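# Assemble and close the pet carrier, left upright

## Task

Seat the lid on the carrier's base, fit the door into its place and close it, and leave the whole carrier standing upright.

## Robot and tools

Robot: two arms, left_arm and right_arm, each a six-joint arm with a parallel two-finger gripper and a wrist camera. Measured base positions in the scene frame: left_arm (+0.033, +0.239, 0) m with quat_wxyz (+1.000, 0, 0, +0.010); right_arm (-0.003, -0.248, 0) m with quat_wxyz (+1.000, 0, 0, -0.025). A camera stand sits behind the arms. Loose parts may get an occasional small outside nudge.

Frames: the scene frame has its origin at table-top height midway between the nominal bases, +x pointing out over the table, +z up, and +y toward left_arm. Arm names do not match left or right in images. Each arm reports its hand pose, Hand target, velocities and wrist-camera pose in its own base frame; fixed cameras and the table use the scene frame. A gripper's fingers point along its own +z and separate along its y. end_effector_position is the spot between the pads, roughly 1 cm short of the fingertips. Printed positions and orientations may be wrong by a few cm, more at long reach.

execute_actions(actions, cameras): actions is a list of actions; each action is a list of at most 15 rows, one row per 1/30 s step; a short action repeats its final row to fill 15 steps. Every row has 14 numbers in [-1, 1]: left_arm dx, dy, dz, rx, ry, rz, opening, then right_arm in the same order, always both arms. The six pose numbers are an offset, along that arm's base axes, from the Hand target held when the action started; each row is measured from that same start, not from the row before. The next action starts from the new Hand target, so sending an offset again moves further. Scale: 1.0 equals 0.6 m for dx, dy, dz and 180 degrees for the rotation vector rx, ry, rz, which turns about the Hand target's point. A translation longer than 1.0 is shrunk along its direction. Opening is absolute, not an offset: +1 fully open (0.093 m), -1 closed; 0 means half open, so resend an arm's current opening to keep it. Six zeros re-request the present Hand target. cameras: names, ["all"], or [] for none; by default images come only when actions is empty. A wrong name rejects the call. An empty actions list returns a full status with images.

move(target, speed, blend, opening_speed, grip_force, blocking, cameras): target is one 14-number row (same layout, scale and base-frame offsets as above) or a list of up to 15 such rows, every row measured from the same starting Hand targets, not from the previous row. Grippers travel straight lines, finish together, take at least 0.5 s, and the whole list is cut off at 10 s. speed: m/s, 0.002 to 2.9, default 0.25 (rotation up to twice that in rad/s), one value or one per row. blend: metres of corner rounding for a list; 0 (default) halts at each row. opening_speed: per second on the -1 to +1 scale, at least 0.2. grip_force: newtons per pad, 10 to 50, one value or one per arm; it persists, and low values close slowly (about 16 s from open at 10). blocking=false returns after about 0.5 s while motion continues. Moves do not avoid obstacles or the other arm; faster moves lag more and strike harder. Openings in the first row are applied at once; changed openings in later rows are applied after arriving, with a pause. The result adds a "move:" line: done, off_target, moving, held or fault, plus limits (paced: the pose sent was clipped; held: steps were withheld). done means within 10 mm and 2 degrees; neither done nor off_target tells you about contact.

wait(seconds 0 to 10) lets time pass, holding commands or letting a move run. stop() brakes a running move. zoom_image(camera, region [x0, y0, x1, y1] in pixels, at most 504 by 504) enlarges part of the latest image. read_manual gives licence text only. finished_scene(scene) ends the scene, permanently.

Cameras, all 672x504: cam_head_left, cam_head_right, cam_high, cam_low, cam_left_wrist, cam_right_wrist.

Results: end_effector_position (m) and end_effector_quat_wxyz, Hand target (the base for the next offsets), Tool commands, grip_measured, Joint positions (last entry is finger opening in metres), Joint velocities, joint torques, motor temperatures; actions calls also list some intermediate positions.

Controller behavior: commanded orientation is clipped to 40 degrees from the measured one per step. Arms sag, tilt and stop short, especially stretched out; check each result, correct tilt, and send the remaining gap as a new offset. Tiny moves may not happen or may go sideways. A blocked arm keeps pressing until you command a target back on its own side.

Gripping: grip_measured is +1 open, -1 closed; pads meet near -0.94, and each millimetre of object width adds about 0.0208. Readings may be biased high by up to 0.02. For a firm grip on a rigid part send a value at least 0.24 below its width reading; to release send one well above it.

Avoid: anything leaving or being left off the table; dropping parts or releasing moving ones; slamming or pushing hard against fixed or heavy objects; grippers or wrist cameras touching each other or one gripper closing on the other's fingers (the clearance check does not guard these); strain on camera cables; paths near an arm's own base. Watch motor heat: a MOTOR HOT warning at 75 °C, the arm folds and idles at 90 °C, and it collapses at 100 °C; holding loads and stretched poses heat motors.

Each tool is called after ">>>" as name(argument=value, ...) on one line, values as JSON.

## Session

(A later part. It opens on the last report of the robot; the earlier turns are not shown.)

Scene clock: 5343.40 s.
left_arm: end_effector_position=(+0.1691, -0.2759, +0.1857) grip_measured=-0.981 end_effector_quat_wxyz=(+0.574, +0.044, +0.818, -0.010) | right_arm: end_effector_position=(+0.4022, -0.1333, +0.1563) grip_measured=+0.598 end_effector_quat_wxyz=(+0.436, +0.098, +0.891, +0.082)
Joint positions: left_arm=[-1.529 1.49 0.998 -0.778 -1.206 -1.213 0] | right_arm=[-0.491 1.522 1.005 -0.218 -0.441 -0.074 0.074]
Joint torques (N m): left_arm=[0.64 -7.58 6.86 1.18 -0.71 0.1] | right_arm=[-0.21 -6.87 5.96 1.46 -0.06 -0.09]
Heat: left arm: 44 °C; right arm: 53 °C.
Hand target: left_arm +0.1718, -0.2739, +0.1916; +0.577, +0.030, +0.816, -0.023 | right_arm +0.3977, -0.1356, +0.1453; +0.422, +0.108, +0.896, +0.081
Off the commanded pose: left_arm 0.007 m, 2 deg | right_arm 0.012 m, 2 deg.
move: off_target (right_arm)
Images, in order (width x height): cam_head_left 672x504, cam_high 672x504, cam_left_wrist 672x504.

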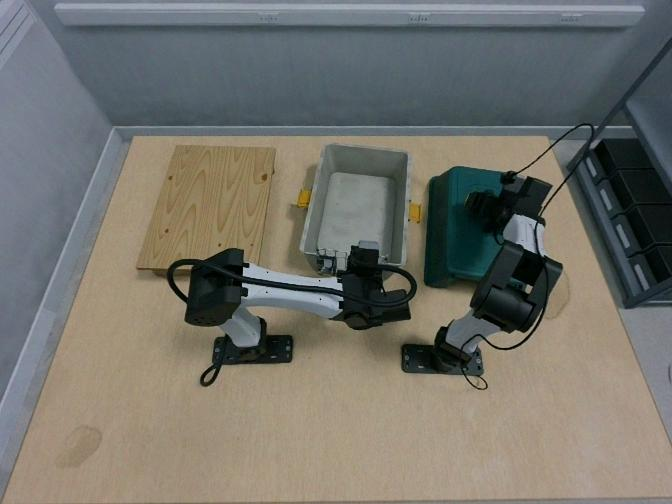

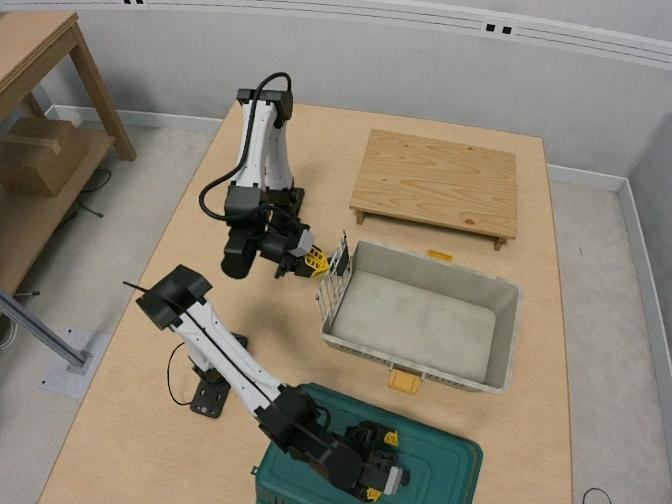

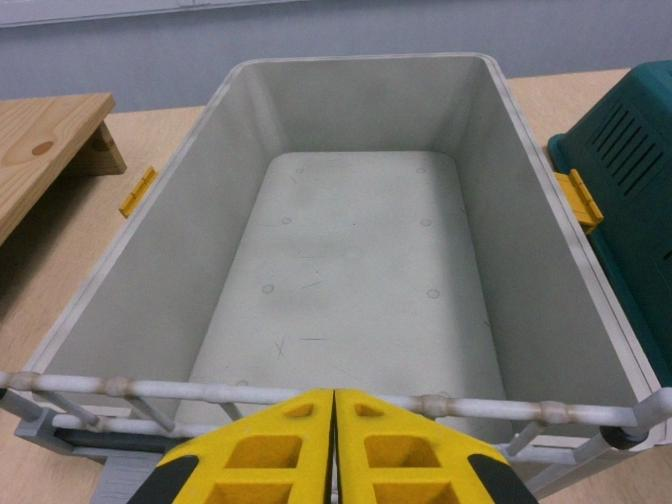

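>>> move(target=[0.032,0,0.002,0,0.0,0,-1,0,0,0,0,0,0,0.6], speed=0.04, cameras=["cam_high","cam_head_left","cam_left_wrist"])

>>> zoom_image(camera="cam_high", region=[220, 200, 380, 340])

>>> zoom_image(camera="cam_head_left", region=[290, 220, 420, 320])

Scene clock: 5356.93 s.
left_arm: end_effector_position=(+0.1888, -0.2758, +0.1876) grip_measured=-0.981 end_effector_quat_wxyz=(+0.576, +0.043, +0.816, -0.009) | right_arm: end_effector_position=(+0.4022, -0.1333, +0.1563) grip_measured=+0.598 end_effector_quat_wxyz=(+0.436, +0.098, +0.891, +0.082)
Joint positions: left_arm=[-1.456 1.455 0.953 -0.598 -1.183 -1.031 0] | right_arm=[-0.491 1.522 1.005 -0.218 -0.441 -0.074 0.074]
Joint torques (N m): left_arm=[0.61 -7.46 7.05 1.43 -0.56 0.11] | right_arm=[-0.18 -6.87 5.96 1.47 -0.06 -0.09]
Heat: left arm: 43 °C; right arm: 53 °C.
Hand target: left_arm +0.1910, -0.2739, +0.1929; +0.577, +0.030, +0.816, -0.023 | right_arm +0.3977, -0.1356, +0.1453; +0.422, +0.108, +0.896, +0.081
Off the commanded pose: left_arm 0.006 m, 2 deg | right_arm 0.012 m, 2 deg.
move: off_target (right_arm)
Images, in order (width x height): cam_head_left 672x504, cam_high 672x504, cam_left_wrist 672x504.

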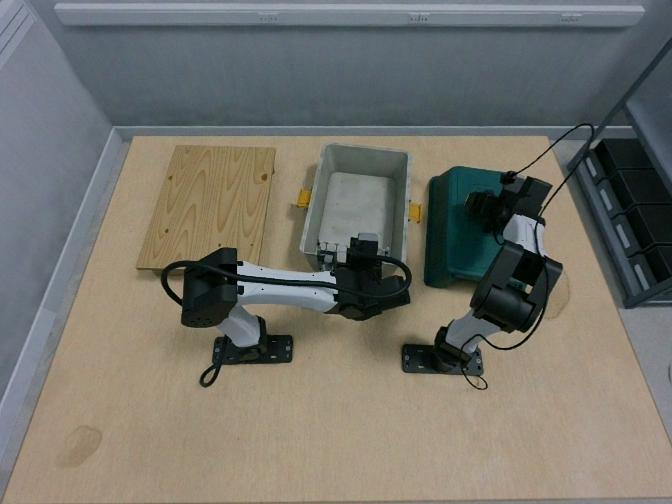

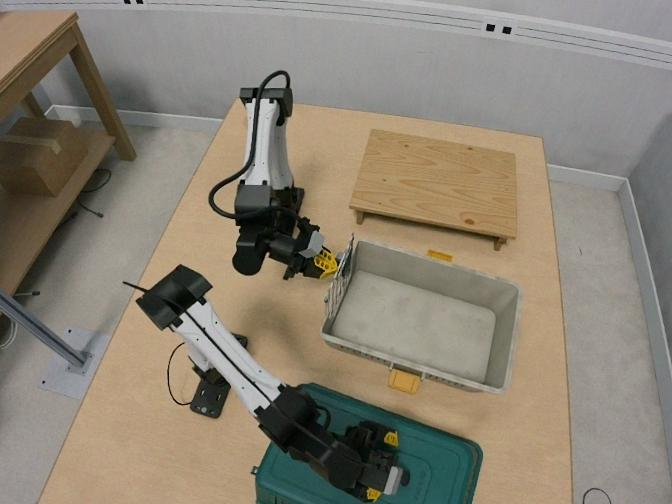

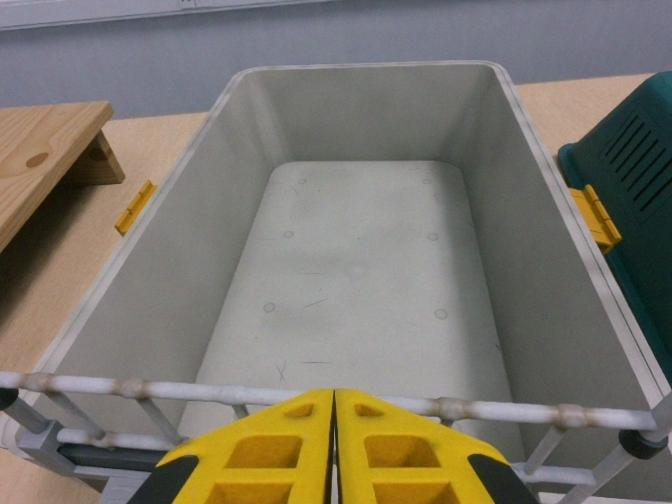

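Scaled by 3.150 from the camera's 672x504 image, which has a finer 960x720 frame.

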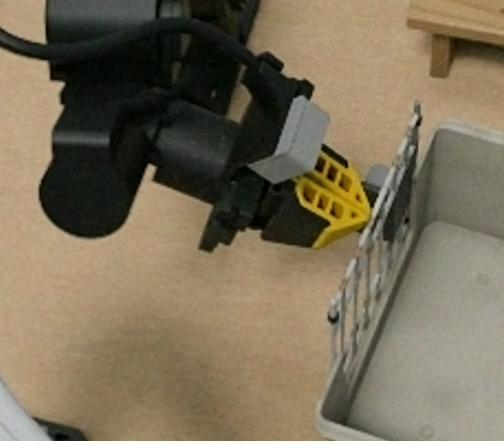

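Scaled by 3.877 from the camera's 672x504 image, which has a finer 960x720 frame.

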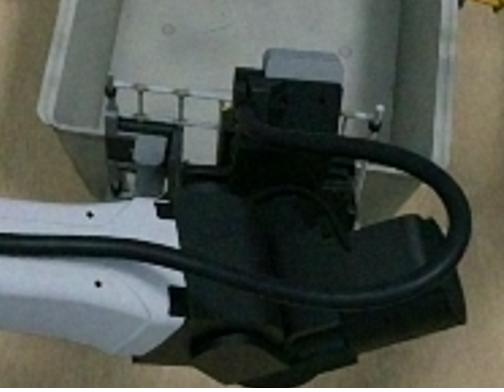

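>>> move(target=[0,0,0,0,0,0,-1,0,0,0.01,-0.05,-0.02,0,0.6], cameras=["cam_right_wrist"])

Scene clock: 5402.07 s.
left_arm: end_effector_position=(+0.1888, -0.2760, +0.1876) grip_measured=-0.981 end_effector_quat_wxyz=(+0.576, +0.043, +0.816, -0.009) | right_arm: end_effector_position=(+0.4003, -0.1364, +0.1523) grip_measured=+0.598 end_effector_quat_wxyz=(+0.458, +0.075, +0.886, +0.024)
Joint positions: left_arm=[-1.456 1.455 0.953 -0.596 -1.183 -1.03 0] | right_arm=[-0.465 1.485 0.918 -0.098 -0.35 -0.125 0.074]
Joint torques (N m): left_arm=[0.62 -7.47 7.01 1.46 -0.57 0.09] | right_arm=[0.84 -8.36 5.72 1.71 0.05 -0.21]
Motor temperatures (°C): left_arm=[28 37 42 31 29 27 26] | right_arm=[27 51 48 34 24 27 25]
Heat: left arm: 42 °C; right arm: 51 °C.
Hand target: left_arm +0.1910, -0.2739, +0.1929; +0.577, +0.030, +0.816, -0.023 | right_arm +0.3977, -0.1356, +0.1511; +0.457, +0.073, +0.887, +0.014
Off the commanded pose: left_arm 0.006 m, 2 deg | right_arm 0.003 m, 1 deg.
move: done
Images, in order (width x height): cam_right_wrist 672x504.

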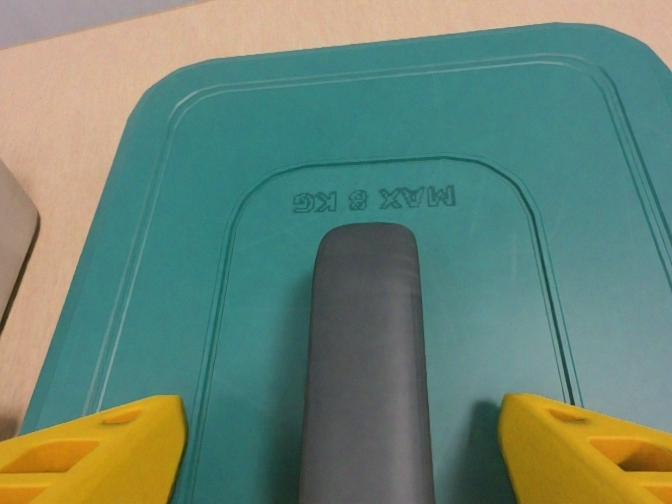

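>>> move(target=[[0,0,0,0,0,0,-1,0.003,-0.008,-0.006,0,0,0,0.6],[0,0,0,0,0,0,-1,0.003,-0.008,-0.006,0,0,0,-1]], cameras=[], opening_speed=0.8)

>>> move(target=[0,0,0,0,0,0,-1,0,0,0.44,0,-0.022,0,-1], speed=0.15, cameras=["cam_head_left"])

Scene clock: 5418.20 s.
left_arm: end_effector_position=(+0.1888, -0.2760, +0.1876) grip_measured=-0.981 end_effector_quat_wxyz=(+0.576, +0.043, +0.816, -0.009) | right_arm: end_effector_position=(+0.4017, -0.1392, +0.1544) grip_measured=-0.621 end_effector_quat_wxyz=(+0.462, +0.072, +0.884, +0.015)
Joint positions: left_arm=[-1.456 1.455 0.953 -0.596 -1.183 -1.03 0] | right_arm=[-0.465 1.485 0.918 -0.085 -0.338 -0.135 0.015]
Joint torques (N m): left_arm=[0.62 -7.47 6.99 1.46 -0.57 0.09] | right_arm=[-0.1 -6.72 6.01 1.72 -0.11 -0.18]
Heat: left arm: 42 °C; right arm: 53 °C.
Hand target: left_arm +0.1910, -0.2739, +0.1929; +0.577, +0.030, +0.816, -0.023 | right_arm +0.3995, -0.1405, +0.1475; +0.457, +0.073, +0.887, +0.014
Off the commanded pose: left_arm 0.006 m, 2 deg | right_arm 0.007 m, 1 deg.
move: done
No camera images: "cameras" was empty.

Scene clock: 5420.73 s.
left_arm: end_effector_position=(+0.1888, -0.2760, +0.1876) grip_measured=-0.981 end_effector_quat_wxyz=(+0.576, +0.043, +0.816, -0.009) | right_arm: end_effector_position=(+0.3962, -0.1382, +0.3852) grip_measured=-0.633 end_effector_quat_wxyz=(+0.448, +0.080, +0.890, +0.022)
Joint positions: left_arm=[-1.456 1.455 0.953 -0.596 -1.183 -1.03 0] | right_arm=[-0.47 1.636 2.06 -1.11 -0.339 -0.127 0.015]
Joint torques (N m): left_arm=[0.64 -7.47 7.01 1.46 -0.57 0.09] | right_arm=[-0.65 -8.55 9.06 2.05 -0.34 -0.06]
Heat: left arm: 42 °C; right arm: 53 °C.
Hand target: left_arm +0.1910, -0.2739, +0.1929; +0.577, +0.030, +0.816, -0.023 | right_arm +0.3995, -0.1405, +0.4116; +0.487, +0.072, +0.870, +0.017
Off the commanded pose: left_arm 0.006 m, 2 deg | right_arm 0.027 m, 5 deg.
move: off_target (right_arm)
Images, in order (width x height): cam_head_left 672x504.

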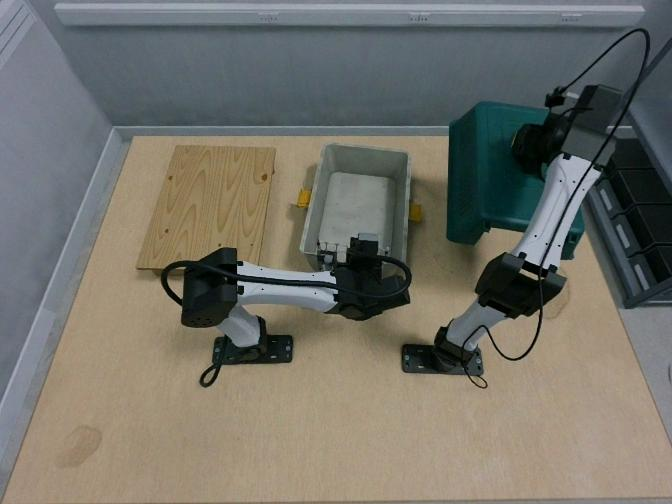

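>>> move(target=[[0,0,0,0,0,0,-1,0.08,0.30,0,0,-0.004,-0.025,-1],[0,0,0,0,0,0,-1,0.06,0.60,-0.02,0,-0.004,-0.05,-1]], blend=[0.08,0], speed=0.22, cameras=["cam_head_left","cam_low"])

Scene clock: 5438.70 s.
left_arm: end_effector_position=(+0.1888, -0.2760, +0.1876) grip_measured=-0.981 end_effector_quat_wxyz=(+0.576, +0.043, +0.816, -0.009) | right_arm: end_effector_position=(+0.4335, +0.2350, +0.3675) grip_measured=-0.634 end_effector_quat_wxyz=(+0.465, +0.093, +0.881, -0.012)
Joint positions: left_arm=[-1.456 1.455 0.953 -0.596 -1.183 -1.03 0] | right_arm=[0.708 2.137 2.692 -1.357 0.659 0.644 0.015]
Joint torques (N m): left_arm=[0.62 -7.47 7.01 1.46 -0.57 0.09] | right_arm=[0.27 -12.03 5.75 1.74 0.43 -0.11]
Heat: left arm: 42 °C; right arm: 54 °C.
Hand target: left_arm +0.1910, -0.2739, +0.1929; +0.577, +0.030, +0.816, -0.023 | right_arm +0.4370, +0.2356, +0.3763; +0.480, +0.102, +0.871, -0.004 (not the last commanded pose)
Off the commanded pose: left_arm 0.006 m, 2 deg | right_arm 0.036 m, 7 deg.
move: held (right_arm; a check stopped the path); limits=held
pose unreachable (right arm): on one or more control steps of this call, first in action 0 (counted from 0), this arm could not follow its commanded pose, so it was not sent that pose on those steps. It may still have moved: this result reports where it is.
cause: moving toward the commanded pose would bring a part of the arm too close to another arm (this arm's forearm (the part past joint 3) and the left arm's wrist (the part past joint 4), at the place that arm is still heading or pushing toward).
Images, in order (width x height): cam_head_left 672x504, cam_low 672x504.

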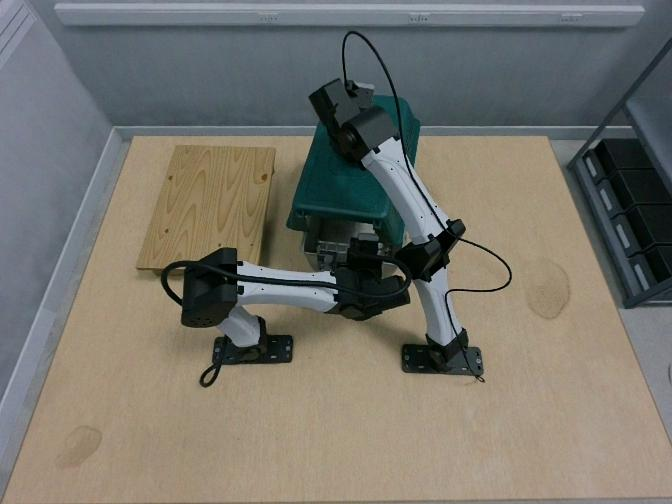

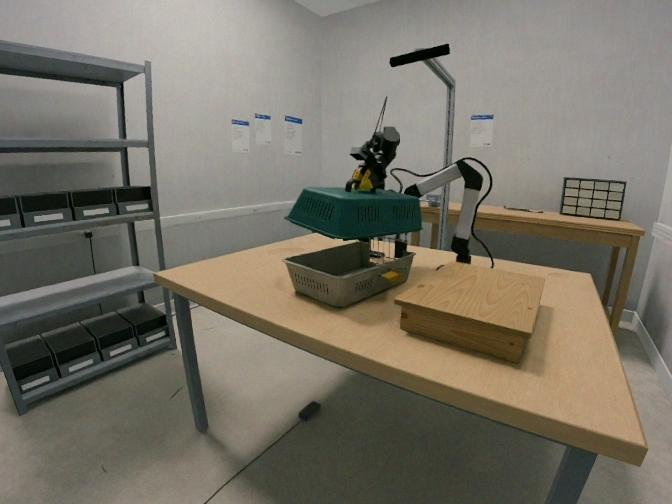

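>>> move(target=[[-0.05,0,0,0,0,0,-1,0,0,0,0,0,0,-1],[-0.05,0.075,0,0,0,-0.11,-1,0,0,0,0,0,0,-1],[0.003,0.07,0,0,0,-0.11,-1,0,0,0,0,0,0,-1]], speed=0.12, cameras=["cam_head_left","cam_left_wrist"])

>>> zoom_image(camera="cam_head_left", region=[280, 180, 440, 300])

Scene clock: 5460.50 s.
left_arm: end_effector_position=(+0.1909, -0.2304, +0.1944) grip_measured=-0.981 end_effector_quat_wxyz=(+0.564, +0.172, +0.799, -0.118) | right_arm: end_effector_position=(+0.4334, +0.2350, +0.3674) grip_measured=-0.634 end_effector_quat_wxyz=(+0.464, +0.093, +0.881, -0.012)
Joint positions: left_arm=[-1.3 0.91 0.532 -0.135 -0.813 -0.383 0] | right_arm=[0.708 2.137 2.692 -1.358 0.659 0.644 0.015]
Joint torques (N m): left_arm=[0.64 -1.03 7.92 2.42 -0.19 0.1] | right_arm=[0.27 -12.03 5.76 1.7 0.44 -0.11]
Motor temperatures (°C): left_arm=[28 37 42 31 29 27 26] | right_arm=[27 57 50 37 24 27 27]
Heat: left arm: 42 °C; right arm: 57 °C.
Hand target: left_arm +0.1928, -0.2319, +0.1929; +0.565, +0.170, +0.798, -0.122 | right_arm +0.4370, +0.2356, +0.3763; +0.480, +0.102, +0.871, -0.004
Off the commanded pose: left_arm 0.003 m, 1 deg | right_arm 0.010 m, 3 deg.
move: off_target (right_arm)
Images, in order (width x height): cam_head_left 672x504, cam_left_wrist 672x504.

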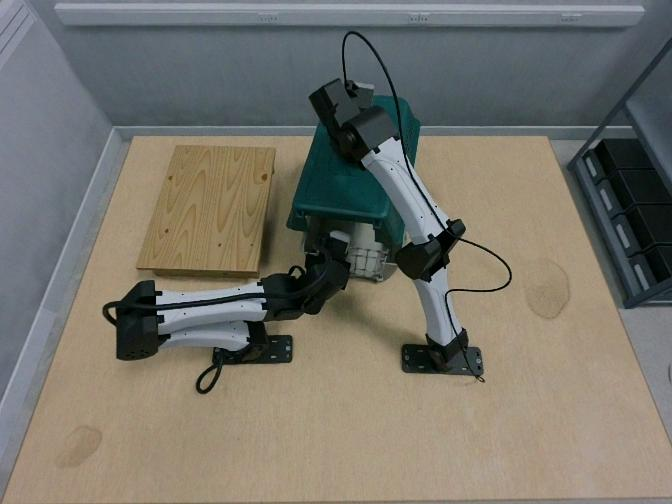

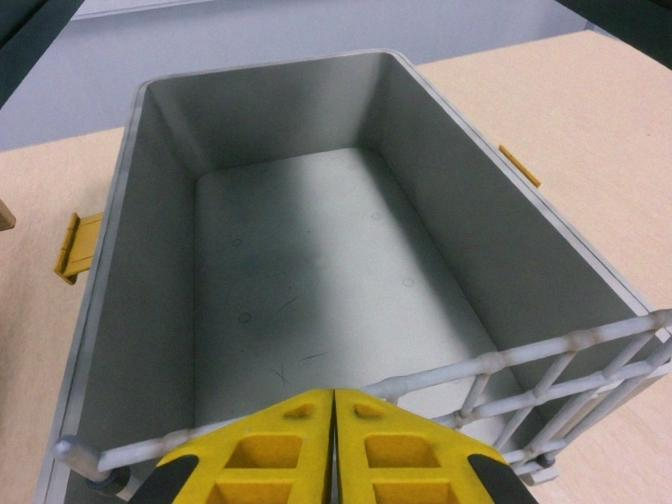

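Scaled by 3.150 from the camera's 672x504 image, which has a finer 960x720 frame.

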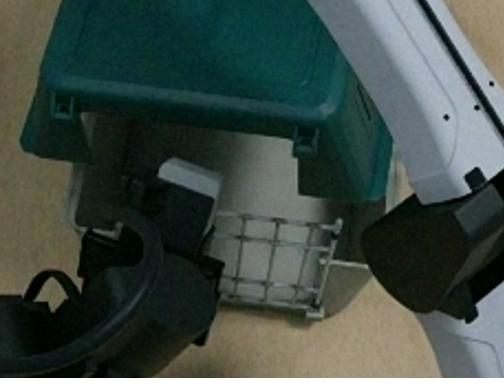

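>>> move(target=[0.010,0,0,0,0,0,-1,0.012,-0.055,-0.085,0.009,0,0.005,-1], speed=0.12, cameras=["cam_head_left","cam_low"])

>>> zoom_image(camera="cam_head_left", region=[280, 180, 440, 300])

>>> zoom_image(camera="cam_low", region=[270, 170, 440, 310])

Scene clock: 5487.00 s.
left_arm: end_effector_position=(+0.1967, -0.2310, +0.1950) grip_measured=-0.981 end_effector_quat_wxyz=(+0.564, +0.172, +0.799, -0.119) | right_arm: end_effector_position=(+0.4387, +0.2143, +0.2902) grip_measured=-0.634 end_effector_quat_wxyz=(+0.433, +0.085, +0.898, +0.001)
Joint positions: left_arm=[-1.268 0.917 0.532 -0.11 -0.784 -0.36 0] | right_arm=[0.634 1.852 1.945 -0.913 0.544 0.604 0.015]
Joint torques (N m): left_arm=[0.73 -1.09 7.79 2.44 -0.13 0.12] | right_arm=[-0.94 -15.01 6.86 1.99 0.61 -0.34]
Motor temperatures (°C): left_arm=[28 34 42 35 28 27 26] | right_arm=[27 60 49 37 24 27 27]
Heat: left arm: 42 °C; right arm: 60 °C.
Hand target: left_arm +0.1987, -0.2319, +0.1928; +0.565, +0.170, +0.798, -0.122 | right_arm +0.4442, +0.2026, +0.3254; +0.479, +0.102, +0.872, +0.012
Off the commanded pose: left_arm 0.003 m, 0 deg | right_arm 0.037 m, 6 deg.
move: off_target (right_arm)
Images, in order (width x height): cam_head_left 672x504, cam_low 672x504.

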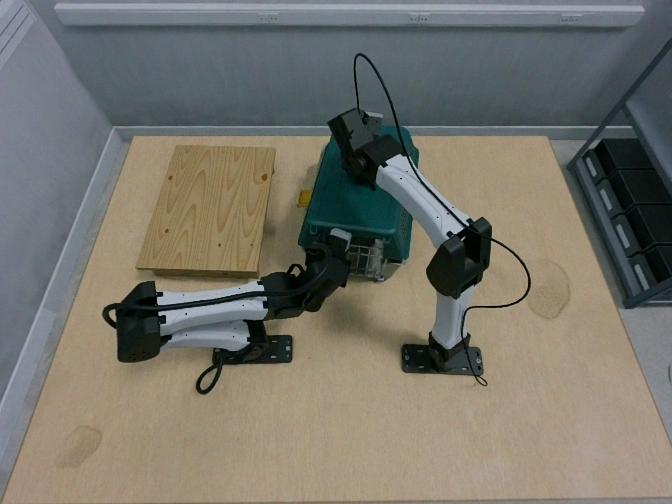

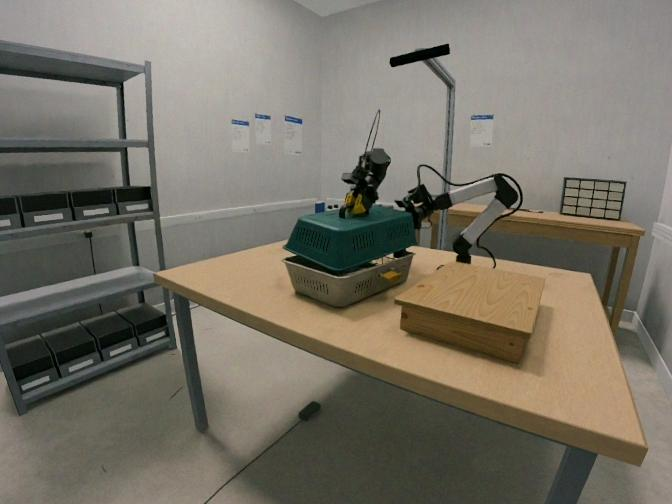

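Scaled by 3.150 from the camera's 672x504 image, which has a finer 960x720 frame.

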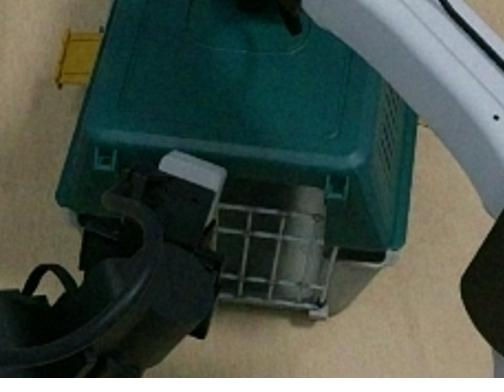

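Scaled by 2.965 from the camera's 672x504 image, which has a finer 960x720 frame.

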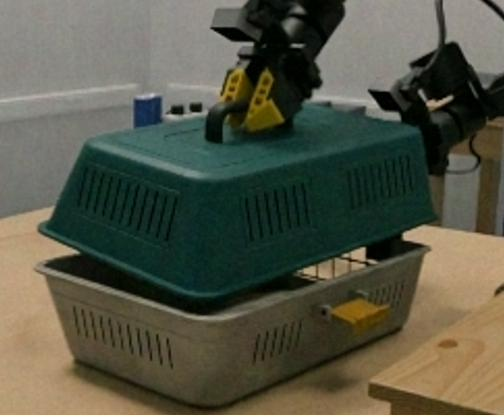

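>>> move(target=[0,0,0,0,0,0,-1,0.035,0,0.03,0.003,-0.028,0,-1], speed=0.12, cameras=["cam_head_left","cam_low"])

>>> zoom_image(camera="cam_head_left", region=[280, 180, 440, 300])

>>> zoom_image(camera="cam_low", region=[270, 170, 440, 310])

Scene clock: 5513.97 s.
left_arm: end_effector_position=(+0.1967, -0.2310, +0.1950) grip_measured=-0.981 end_effector_quat_wxyz=(+0.564, +0.172, +0.799, -0.119) | right_arm: end_effector_position=(+0.4500, +0.2142, +0.3002) grip_measured=-0.634 end_effector_quat_wxyz=(+0.454, +0.076, +0.888, +0.008)
Joint positions: left_arm=[-1.268 0.917 0.532 -0.11 -0.784 -0.36 0] | right_arm=[0.619 1.851 1.945 -0.847 0.539 0.551 0.015]
Joint torques (N m): left_arm=[0.73 -1.09 7.79 2.44 -0.14 0.12] | right_arm=[-1.43 -13.82 8.39 2.4 0.74 -0.33]
Motor temperatures (°C): left_arm=[28 33 42 37 28 27 26] | right_arm=[27 64 51 40 24 27 27]
Heat: left arm: 42 °C; right arm: 64 °C.
Hand target: left_arm +0.1987, -0.2319, +0.1929; +0.565, +0.170, +0.798, -0.122 | right_arm +0.4652, +0.2027, +0.3432; +0.516, +0.104, +0.850, +0.020
Off the commanded pose: left_arm 0.003 m, 0 deg | right_arm 0.047 m, 9 deg.
move: off_target (right_arm)
Images, in order (width x height): cam_head_left 672x504, cam_low 672x504.

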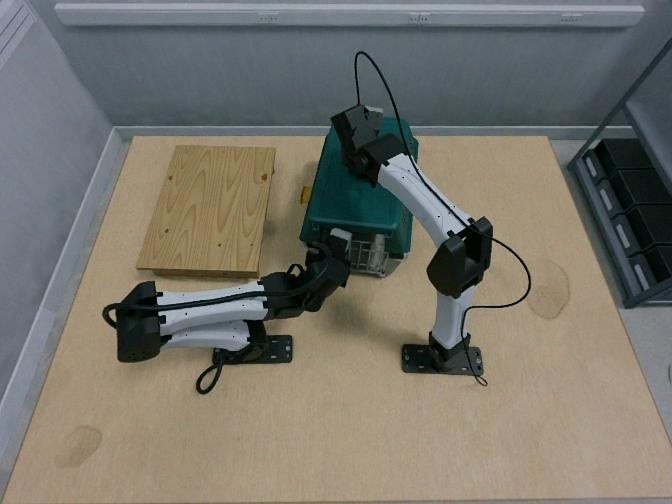

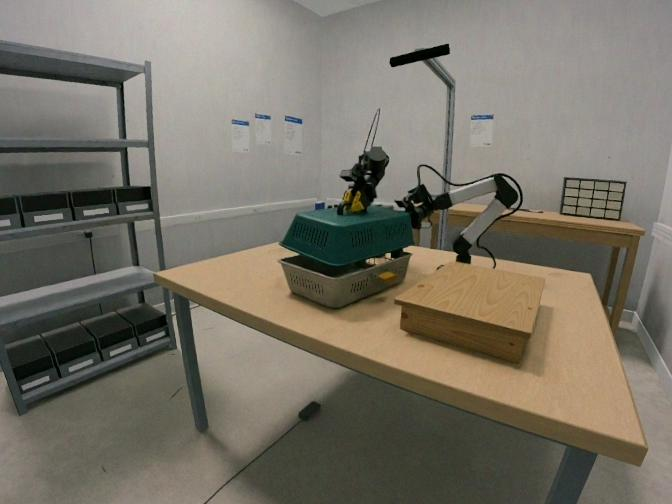

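Scaled by 3.150 from the camera's 672x504 image, which has a finer 960x720 frame.

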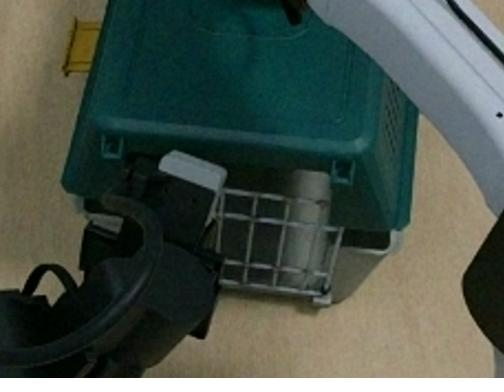

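Scaled by 2.965 from the camera's 672x504 image, which has a finer 960x720 frame.

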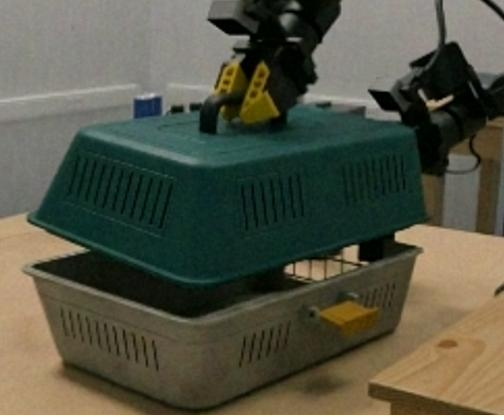

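>>> move(target=[0,0,0,0,0,0,-1,0.028,0,-0.01,0.016,0.006,0,-1], speed=0.12, cameras=["cam_head_left","cam_low"])

>>> zoom_image(camera="cam_head_left", region=[280, 180, 440, 300])

>>> zoom_image(camera="cam_low", region=[270, 170, 440, 310])

Scene clock: 5548.63 s.
left_arm: end_effector_position=(+0.1967, -0.2310, +0.1950) grip_measured=-0.981 end_effector_quat_wxyz=(+0.564, +0.172, +0.799, -0.119) | right_arm: end_effector_position=(+0.4624, +0.2050, +0.2988) grip_measured=-0.634 end_effector_quat_wxyz=(+0.452, +0.088, +0.888, +0.017)
Joint positions: left_arm=[-1.268 0.917 0.532 -0.11 -0.784 -0.36 0] | right_arm=[0.578 1.867 1.96 -0.833 0.501 0.551 0.015]
Joint torques (N m): left_arm=[0.73 -1.09 7.77 2.44 -0.14 0.12] | right_arm=[-1.01 -11.29 11.07 2.33 0.52 -0.1]
Motor temperatures (°C): left_arm=[28 32 42 38 28 27 26] | right_arm=[27 67 55 45 25 27 27]
Heat: left arm: 42 °C; right arm: 67 °C.
Hand target: left_arm +0.1987, -0.2319, +0.1928; +0.565, +0.170, +0.798, -0.122 | right_arm +0.4821, +0.2026, +0.3374; +0.505, +0.117, +0.854, +0.041
Off the commanded pose: left_arm 0.003 m, 0 deg | right_arm 0.043 m, 8 deg.
move: off_target (right_arm)
Images, in order (width x height): cam_head_left 672x504, cam_low 672x504.

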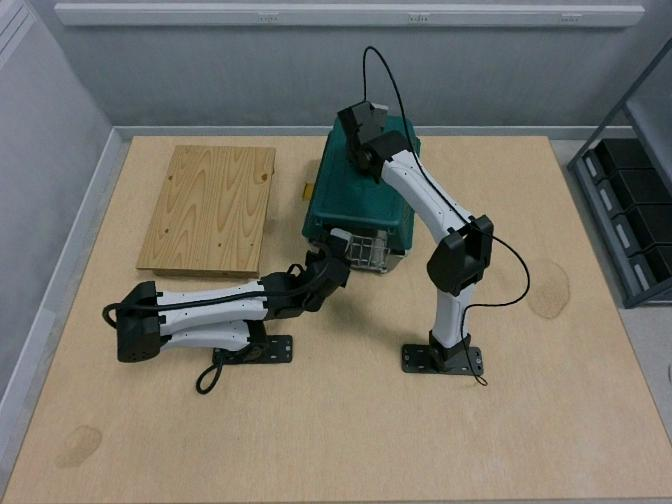

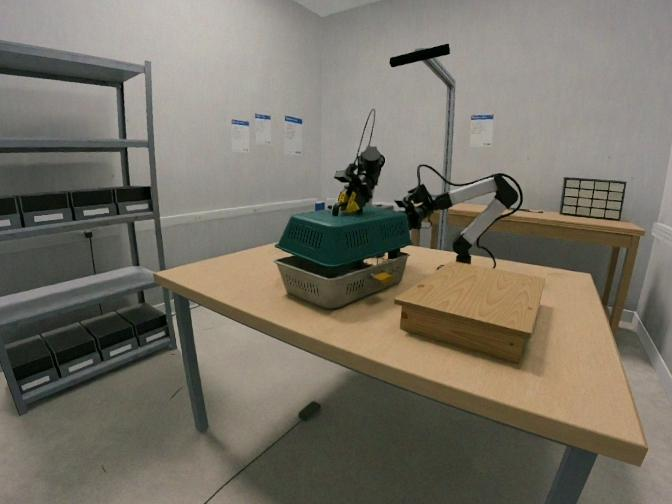

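Scaled by 3.150 from the camera's 672x504 image, which has a finer 960x720 frame.

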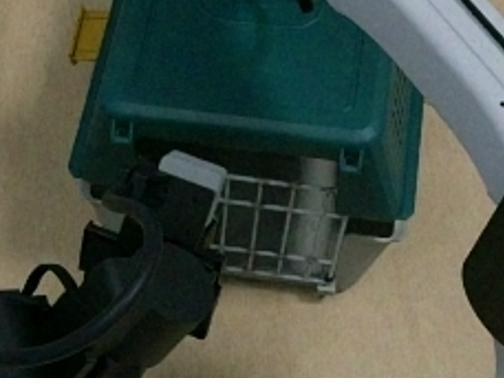

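Scaled by 2.965 from the camera's 672x504 image, which has a finer 960x720 frame.

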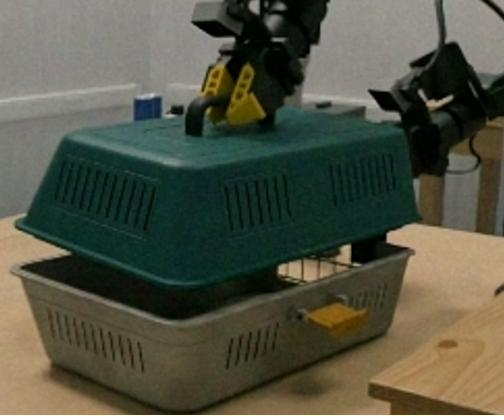

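>>> move(target=[[0,0,0,0,0,0,-1,-0.01,0,0.115,0,-0.01,0,-1],[0.025,0,0,0,0,0,-1,0.012,0,0.115,0,-0.015,0,-1]], speed=0.15, cameras=["cam_head_left","cam_low"])

>>> zoom_image(camera="cam_head_left", region=[280, 180, 440, 300])

>>> zoom_image(camera="cam_low", region=[270, 160, 440, 310])

Scene clock: 5573.70 s.
left_arm: end_effector_position=(+0.2117, -0.2306, +0.1938) grip_measured=-0.981 end_effector_quat_wxyz=(+0.563, +0.172, +0.800, -0.118) | right_arm: end_effector_position=(+0.4829, +0.2066, +0.3796) grip_measured=-0.634 end_effector_quat_wxyz=(+0.491, +0.100, +0.865, +0.030)
Joint positions: left_arm=[-1.188 0.941 0.53 -0.054 -0.713 -0.313 0] | right_arm=[0.564 2.11 2.612 -1.138 0.521 0.528 0.015]
Joint torques (N m): left_arm=[0.64 -1.28 8.14 2.52 -0.11 0.12] | right_arm=[-0.32 -12.31 9.1 2.07 0.4 -0.18]
Motor temperatures (°C): left_arm=[28 31 42 39 28 27 26] | right_arm=[27 67 56 42 25 27 28]
Heat: left arm: 42 °C; right arm: 67 °C.
Hand target: left_arm +0.2138, -0.2319, +0.1928; +0.565, +0.170, +0.798, -0.122 | right_arm +0.4893, +0.2027, +0.4063; +0.525, +0.116, +0.842, +0.043
Off the commanded pose: left_arm 0.003 m, 1 deg | right_arm 0.028 m, 5 deg.
move: off_target (right_arm)
Images, in order (width x height): cam_head_left 672x504, cam_low 672x504.

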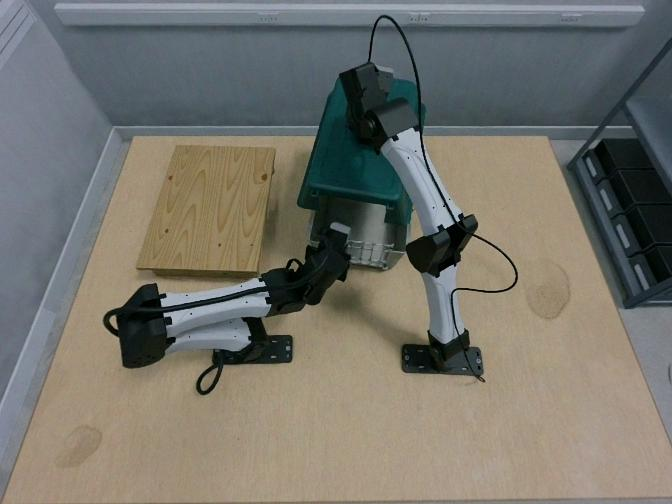

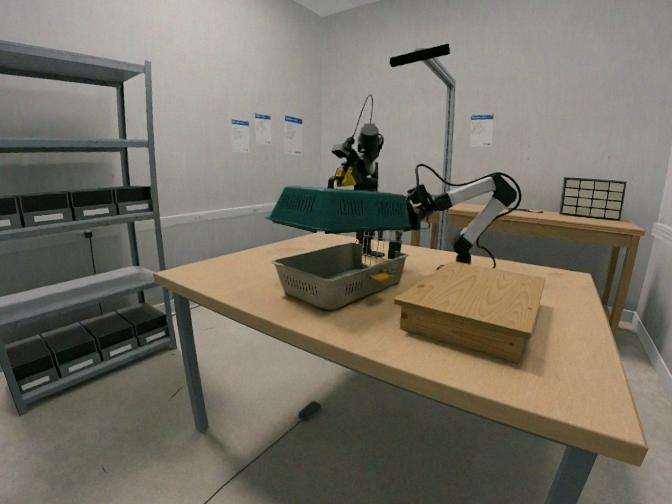

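Scaled by 3.150 from the camera's 672x504 image, which has a finer 960x720 frame.

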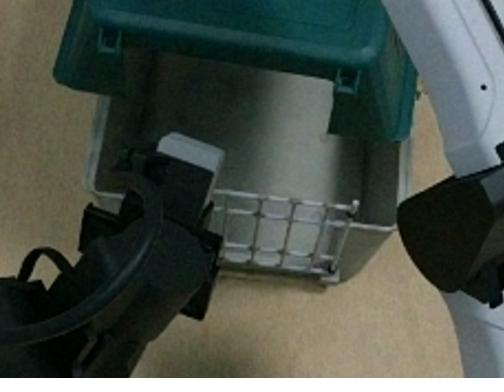

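Scaled by 2.965 from the camera's 672x504 image, which has a finer 960x720 frame.

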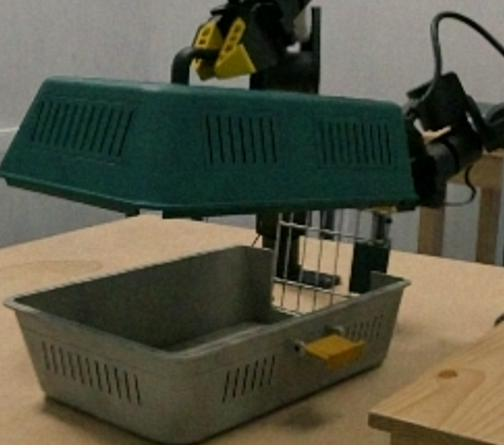

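>>> move(target=[0.042,0,0,0,0,0,-1,-0.005,-0.012,0,-0.016,0.034,0.01,-1], speed=0.15, cameras=["cam_head_left","cam_low"])

>>> zoom_image(camera="cam_head_left", region=[280, 180, 440, 300])

>>> zoom_image(camera="cam_low", region=[260, 160, 430, 310])

Scene clock: 5609.67 s.
left_arm: end_effector_position=(+0.2361, -0.2261, +0.1875) grip_measured=-0.981 end_effector_quat_wxyz=(+0.559, +0.172, +0.804, -0.106) | right_arm: end_effector_position=(+0.4809, +0.1970, +0.3831) grip_measured=-0.634 end_effector_quat_wxyz=(+0.477, +0.075, +0.876, +0.020)
Joint positions: left_arm=[-1.067 0.992 0.53 0.014 -0.619 -0.25 0] | right_arm=[0.539 2.199 2.83 -1.292 0.48 0.471 0.015]
Joint torques (N m): left_arm=[0.68 -1.39 9.24 2.72 0.11 0.14] | right_arm=[-0.29 -12.41 8.25 2.03 0.24 -0.19]
Motor temperatures (°C): left_arm=[28 31 44 39 28 27 26] | right_arm=[27 65 58 44 25 27 28]
Heat: left arm: 44 °C; right arm: 65 °C.
Hand target: left_arm +0.2389, -0.2319, +0.1927; +0.565, +0.170, +0.798, -0.122 | right_arm +0.4863, +0.1955, +0.4064; +0.482, +0.092, +0.871, +0.024
Off the commanded pose: left_arm 0.008 m, 2 deg | right_arm 0.024 m, 2 deg.
elbow stopped short (right arm): the move would have taken joint 3 (elbow) straighter than the controller allows.
move: off_target (right_arm)
Images, in order (width x height): cam_head_left 672x504, cam_low 672x504.

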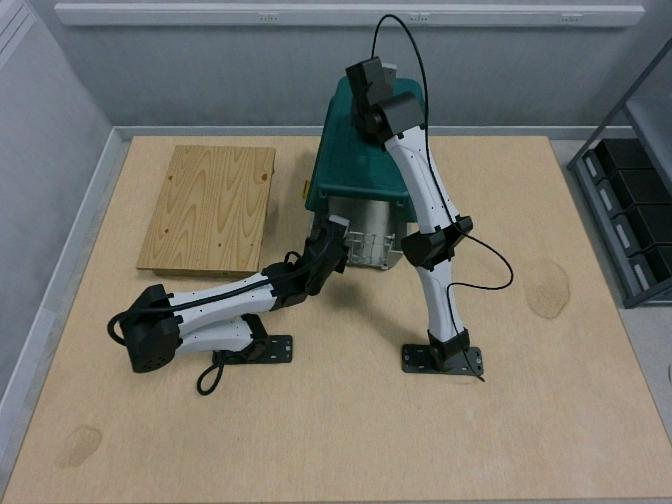

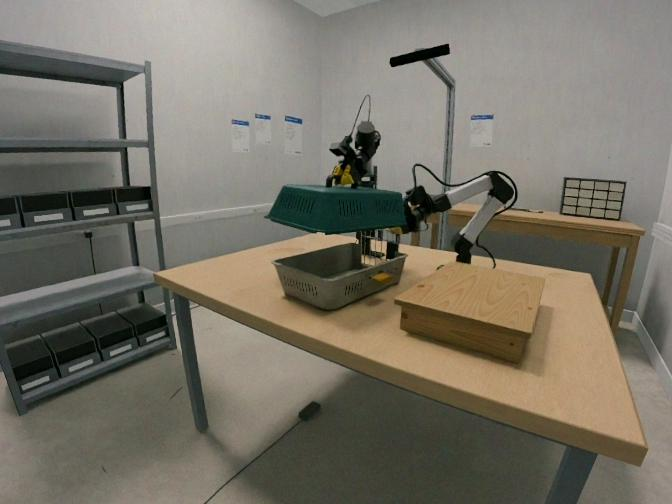

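Scaled by 3.150 from the camera's 672x504 image, which has a finer 960x720 frame.

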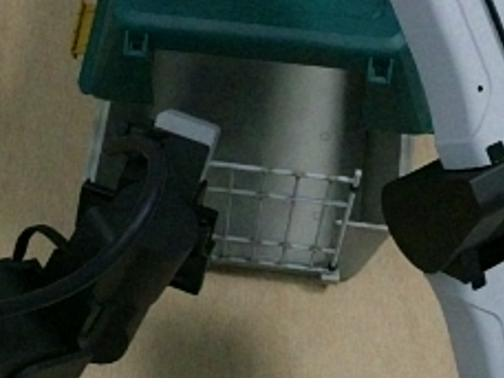

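Scaled by 2.965 from the camera's 672x504 image, which has a finer 960x720 frame.

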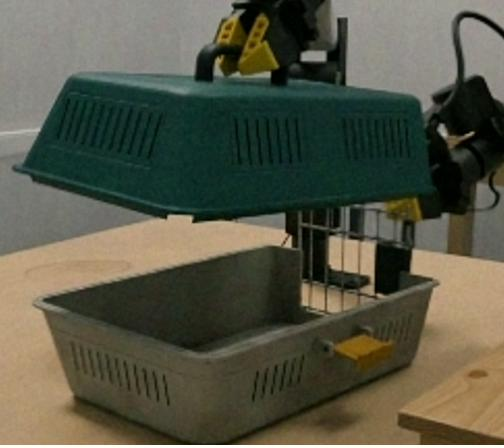

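>>> move(target=[0,0,0,0,0,0,-1,0.010,0,-0.10,0,-0.017,0,-1], speed=0.12, cameras=["cam_head_left","cam_low"])

>>> zoom_image(camera="cam_head_left", region=[280, 180, 440, 300])

>>> zoom_image(camera="cam_low", region=[260, 160, 430, 310])

Scene clock: 5641.67 s.
left_arm: end_effector_position=(+0.2357, -0.2294, +0.1893) grip_measured=-0.981 end_effector_quat_wxyz=(+0.560, +0.173, +0.802, -0.116) | right_arm: end_effector_position=(+0.4901, +0.2018, +0.3092) grip_measured=-0.634 end_effector_quat_wxyz=(+0.461, +0.075, +0.884, +0.010)
Joint positions: left_arm=[-1.067 0.993 0.53 0.028 -0.604 -0.249 0] | right_arm=[0.538 1.965 2.119 -0.86 0.481 0.482 0.015]
Joint torques (N m): left_arm=[0.73 -1.37 9.22 2.58 -0.06 0.13] | right_arm=[-0.27 -15.86 7.15 2.14 0.42 -0.21]
Motor temperatures (°C): left_arm=[28 31 46 40 28 27 26] | right_arm=[27 69 55 45 24 27 28]
Heat: left arm: 46 °C; right arm: 69 °C.
Hand target: left_arm +0.2390, -0.2319, +0.1928; +0.565, +0.170, +0.798, -0.122 | right_arm +0.4923, +0.1954, +0.3463; +0.505, +0.091, +0.858, +0.027
Off the commanded pose: left_arm 0.005 m, 1 deg | right_arm 0.038 m, 6 deg.
move: off_target (right_arm)
Images, in order (width x height): cam_head_left 672x504, cam_low 672x504.

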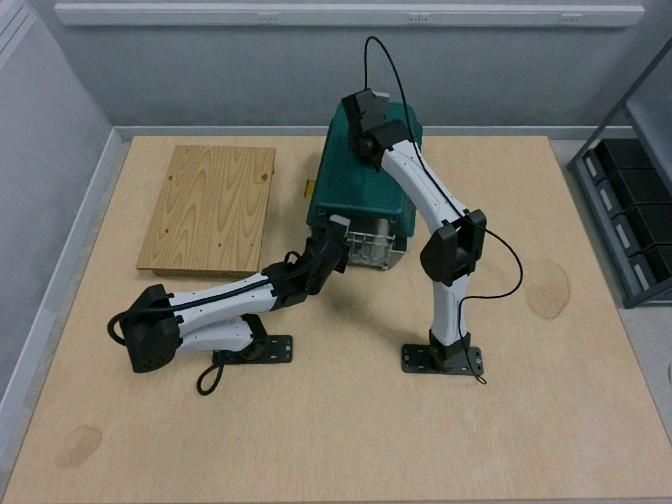

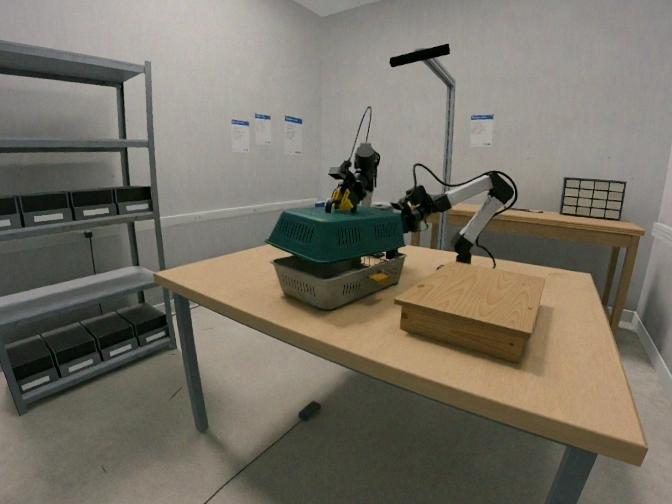

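Scaled by 3.150 from the camera's 672x504 image, which has a finer 960x720 frame.

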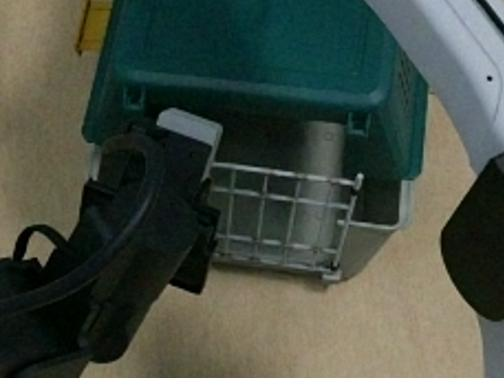

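Scaled by 2.965 from the camera's 672x504 image, which has a finer 960x720 frame.

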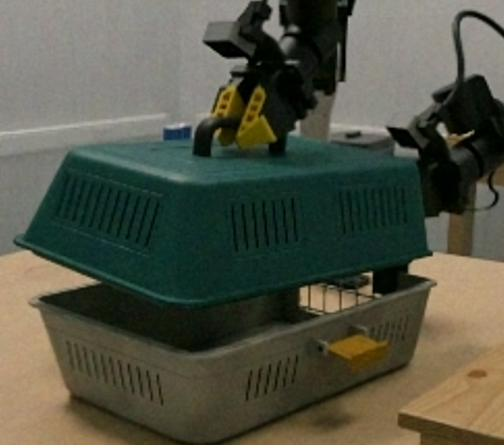

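>>> move(target=[0,0,0,0,0,0,-1,-0.012,-0.014,-0.055,0.002,-0.005,0,-1], speed=0.1, cameras=["cam_head_left","cam_low"])

>>> zoom_image(camera="cam_head_left", region=[280, 180, 440, 300])

>>> zoom_image(camera="cam_low", region=[260, 160, 430, 310])

Scene clock: 5660.20 s.
left_arm: end_effector_position=(+0.2356, -0.2295, +0.1894) grip_measured=-0.981 end_effector_quat_wxyz=(+0.560, +0.173, +0.802, -0.116) | right_arm: end_effector_position=(+0.4815, +0.1942, +0.2722) grip_measured=-0.634 end_effector_quat_wxyz=(+0.464, +0.075, +0.883, +0.010)
Joint positions: left_arm=[-1.067 0.993 0.53 0.028 -0.604 -0.249 0] | right_arm=[0.534 1.858 1.813 -0.653 0.481 0.476 0.015]
Joint torques (N m): left_arm=[0.75 -1.37 9.21 2.59 -0.06 0.13] | right_arm=[-0.64 -15.97 7.39 2.19 0.37 -0.22]
Motor temperatures (°C): left_arm=[28 31 46 43 28 27 26] | right_arm=[27 73 56 44 24 27 28]
Heat: left arm: 46 °C; right arm: 73 °C.
Hand target: left_arm +0.2390, -0.2318, +0.1927; +0.565, +0.170, +0.798, -0.122 | right_arm +0.4850, +0.1870, +0.3133; +0.511, +0.092, +0.854, +0.030
Off the commanded pose: left_arm 0.005 m, 1 deg | right_arm 0.042 m, 7 deg.
move: off_target (right_arm)
Images, in order (width x height): cam_head_left 672x504, cam_low 672x504.

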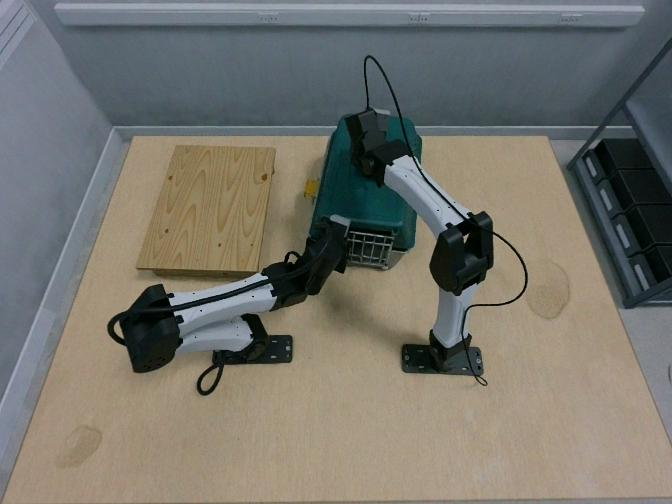

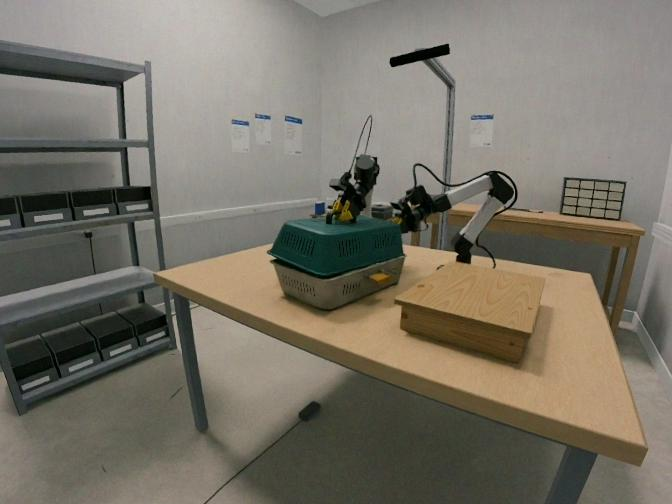

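Scaled by 3.150 from the camera's 672x504 image, which has a finer 960x720 frame.

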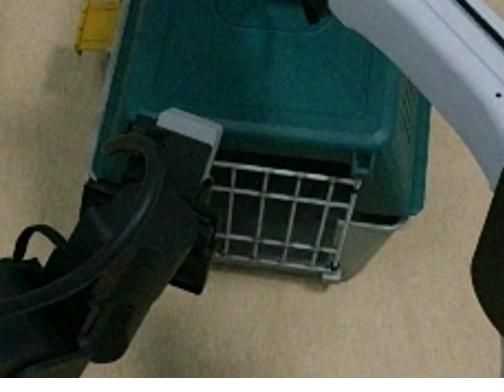

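Scaled by 2.965 from the camera's 672x504 image, which has a finer 960x720 frame.

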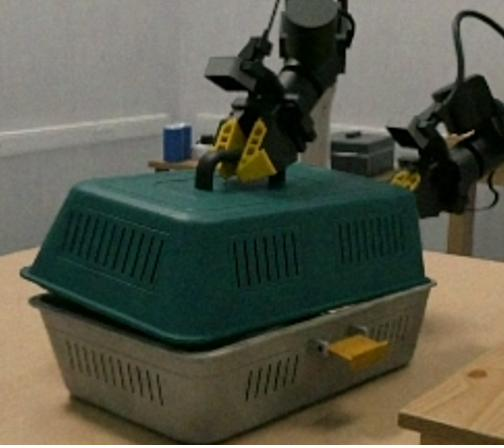

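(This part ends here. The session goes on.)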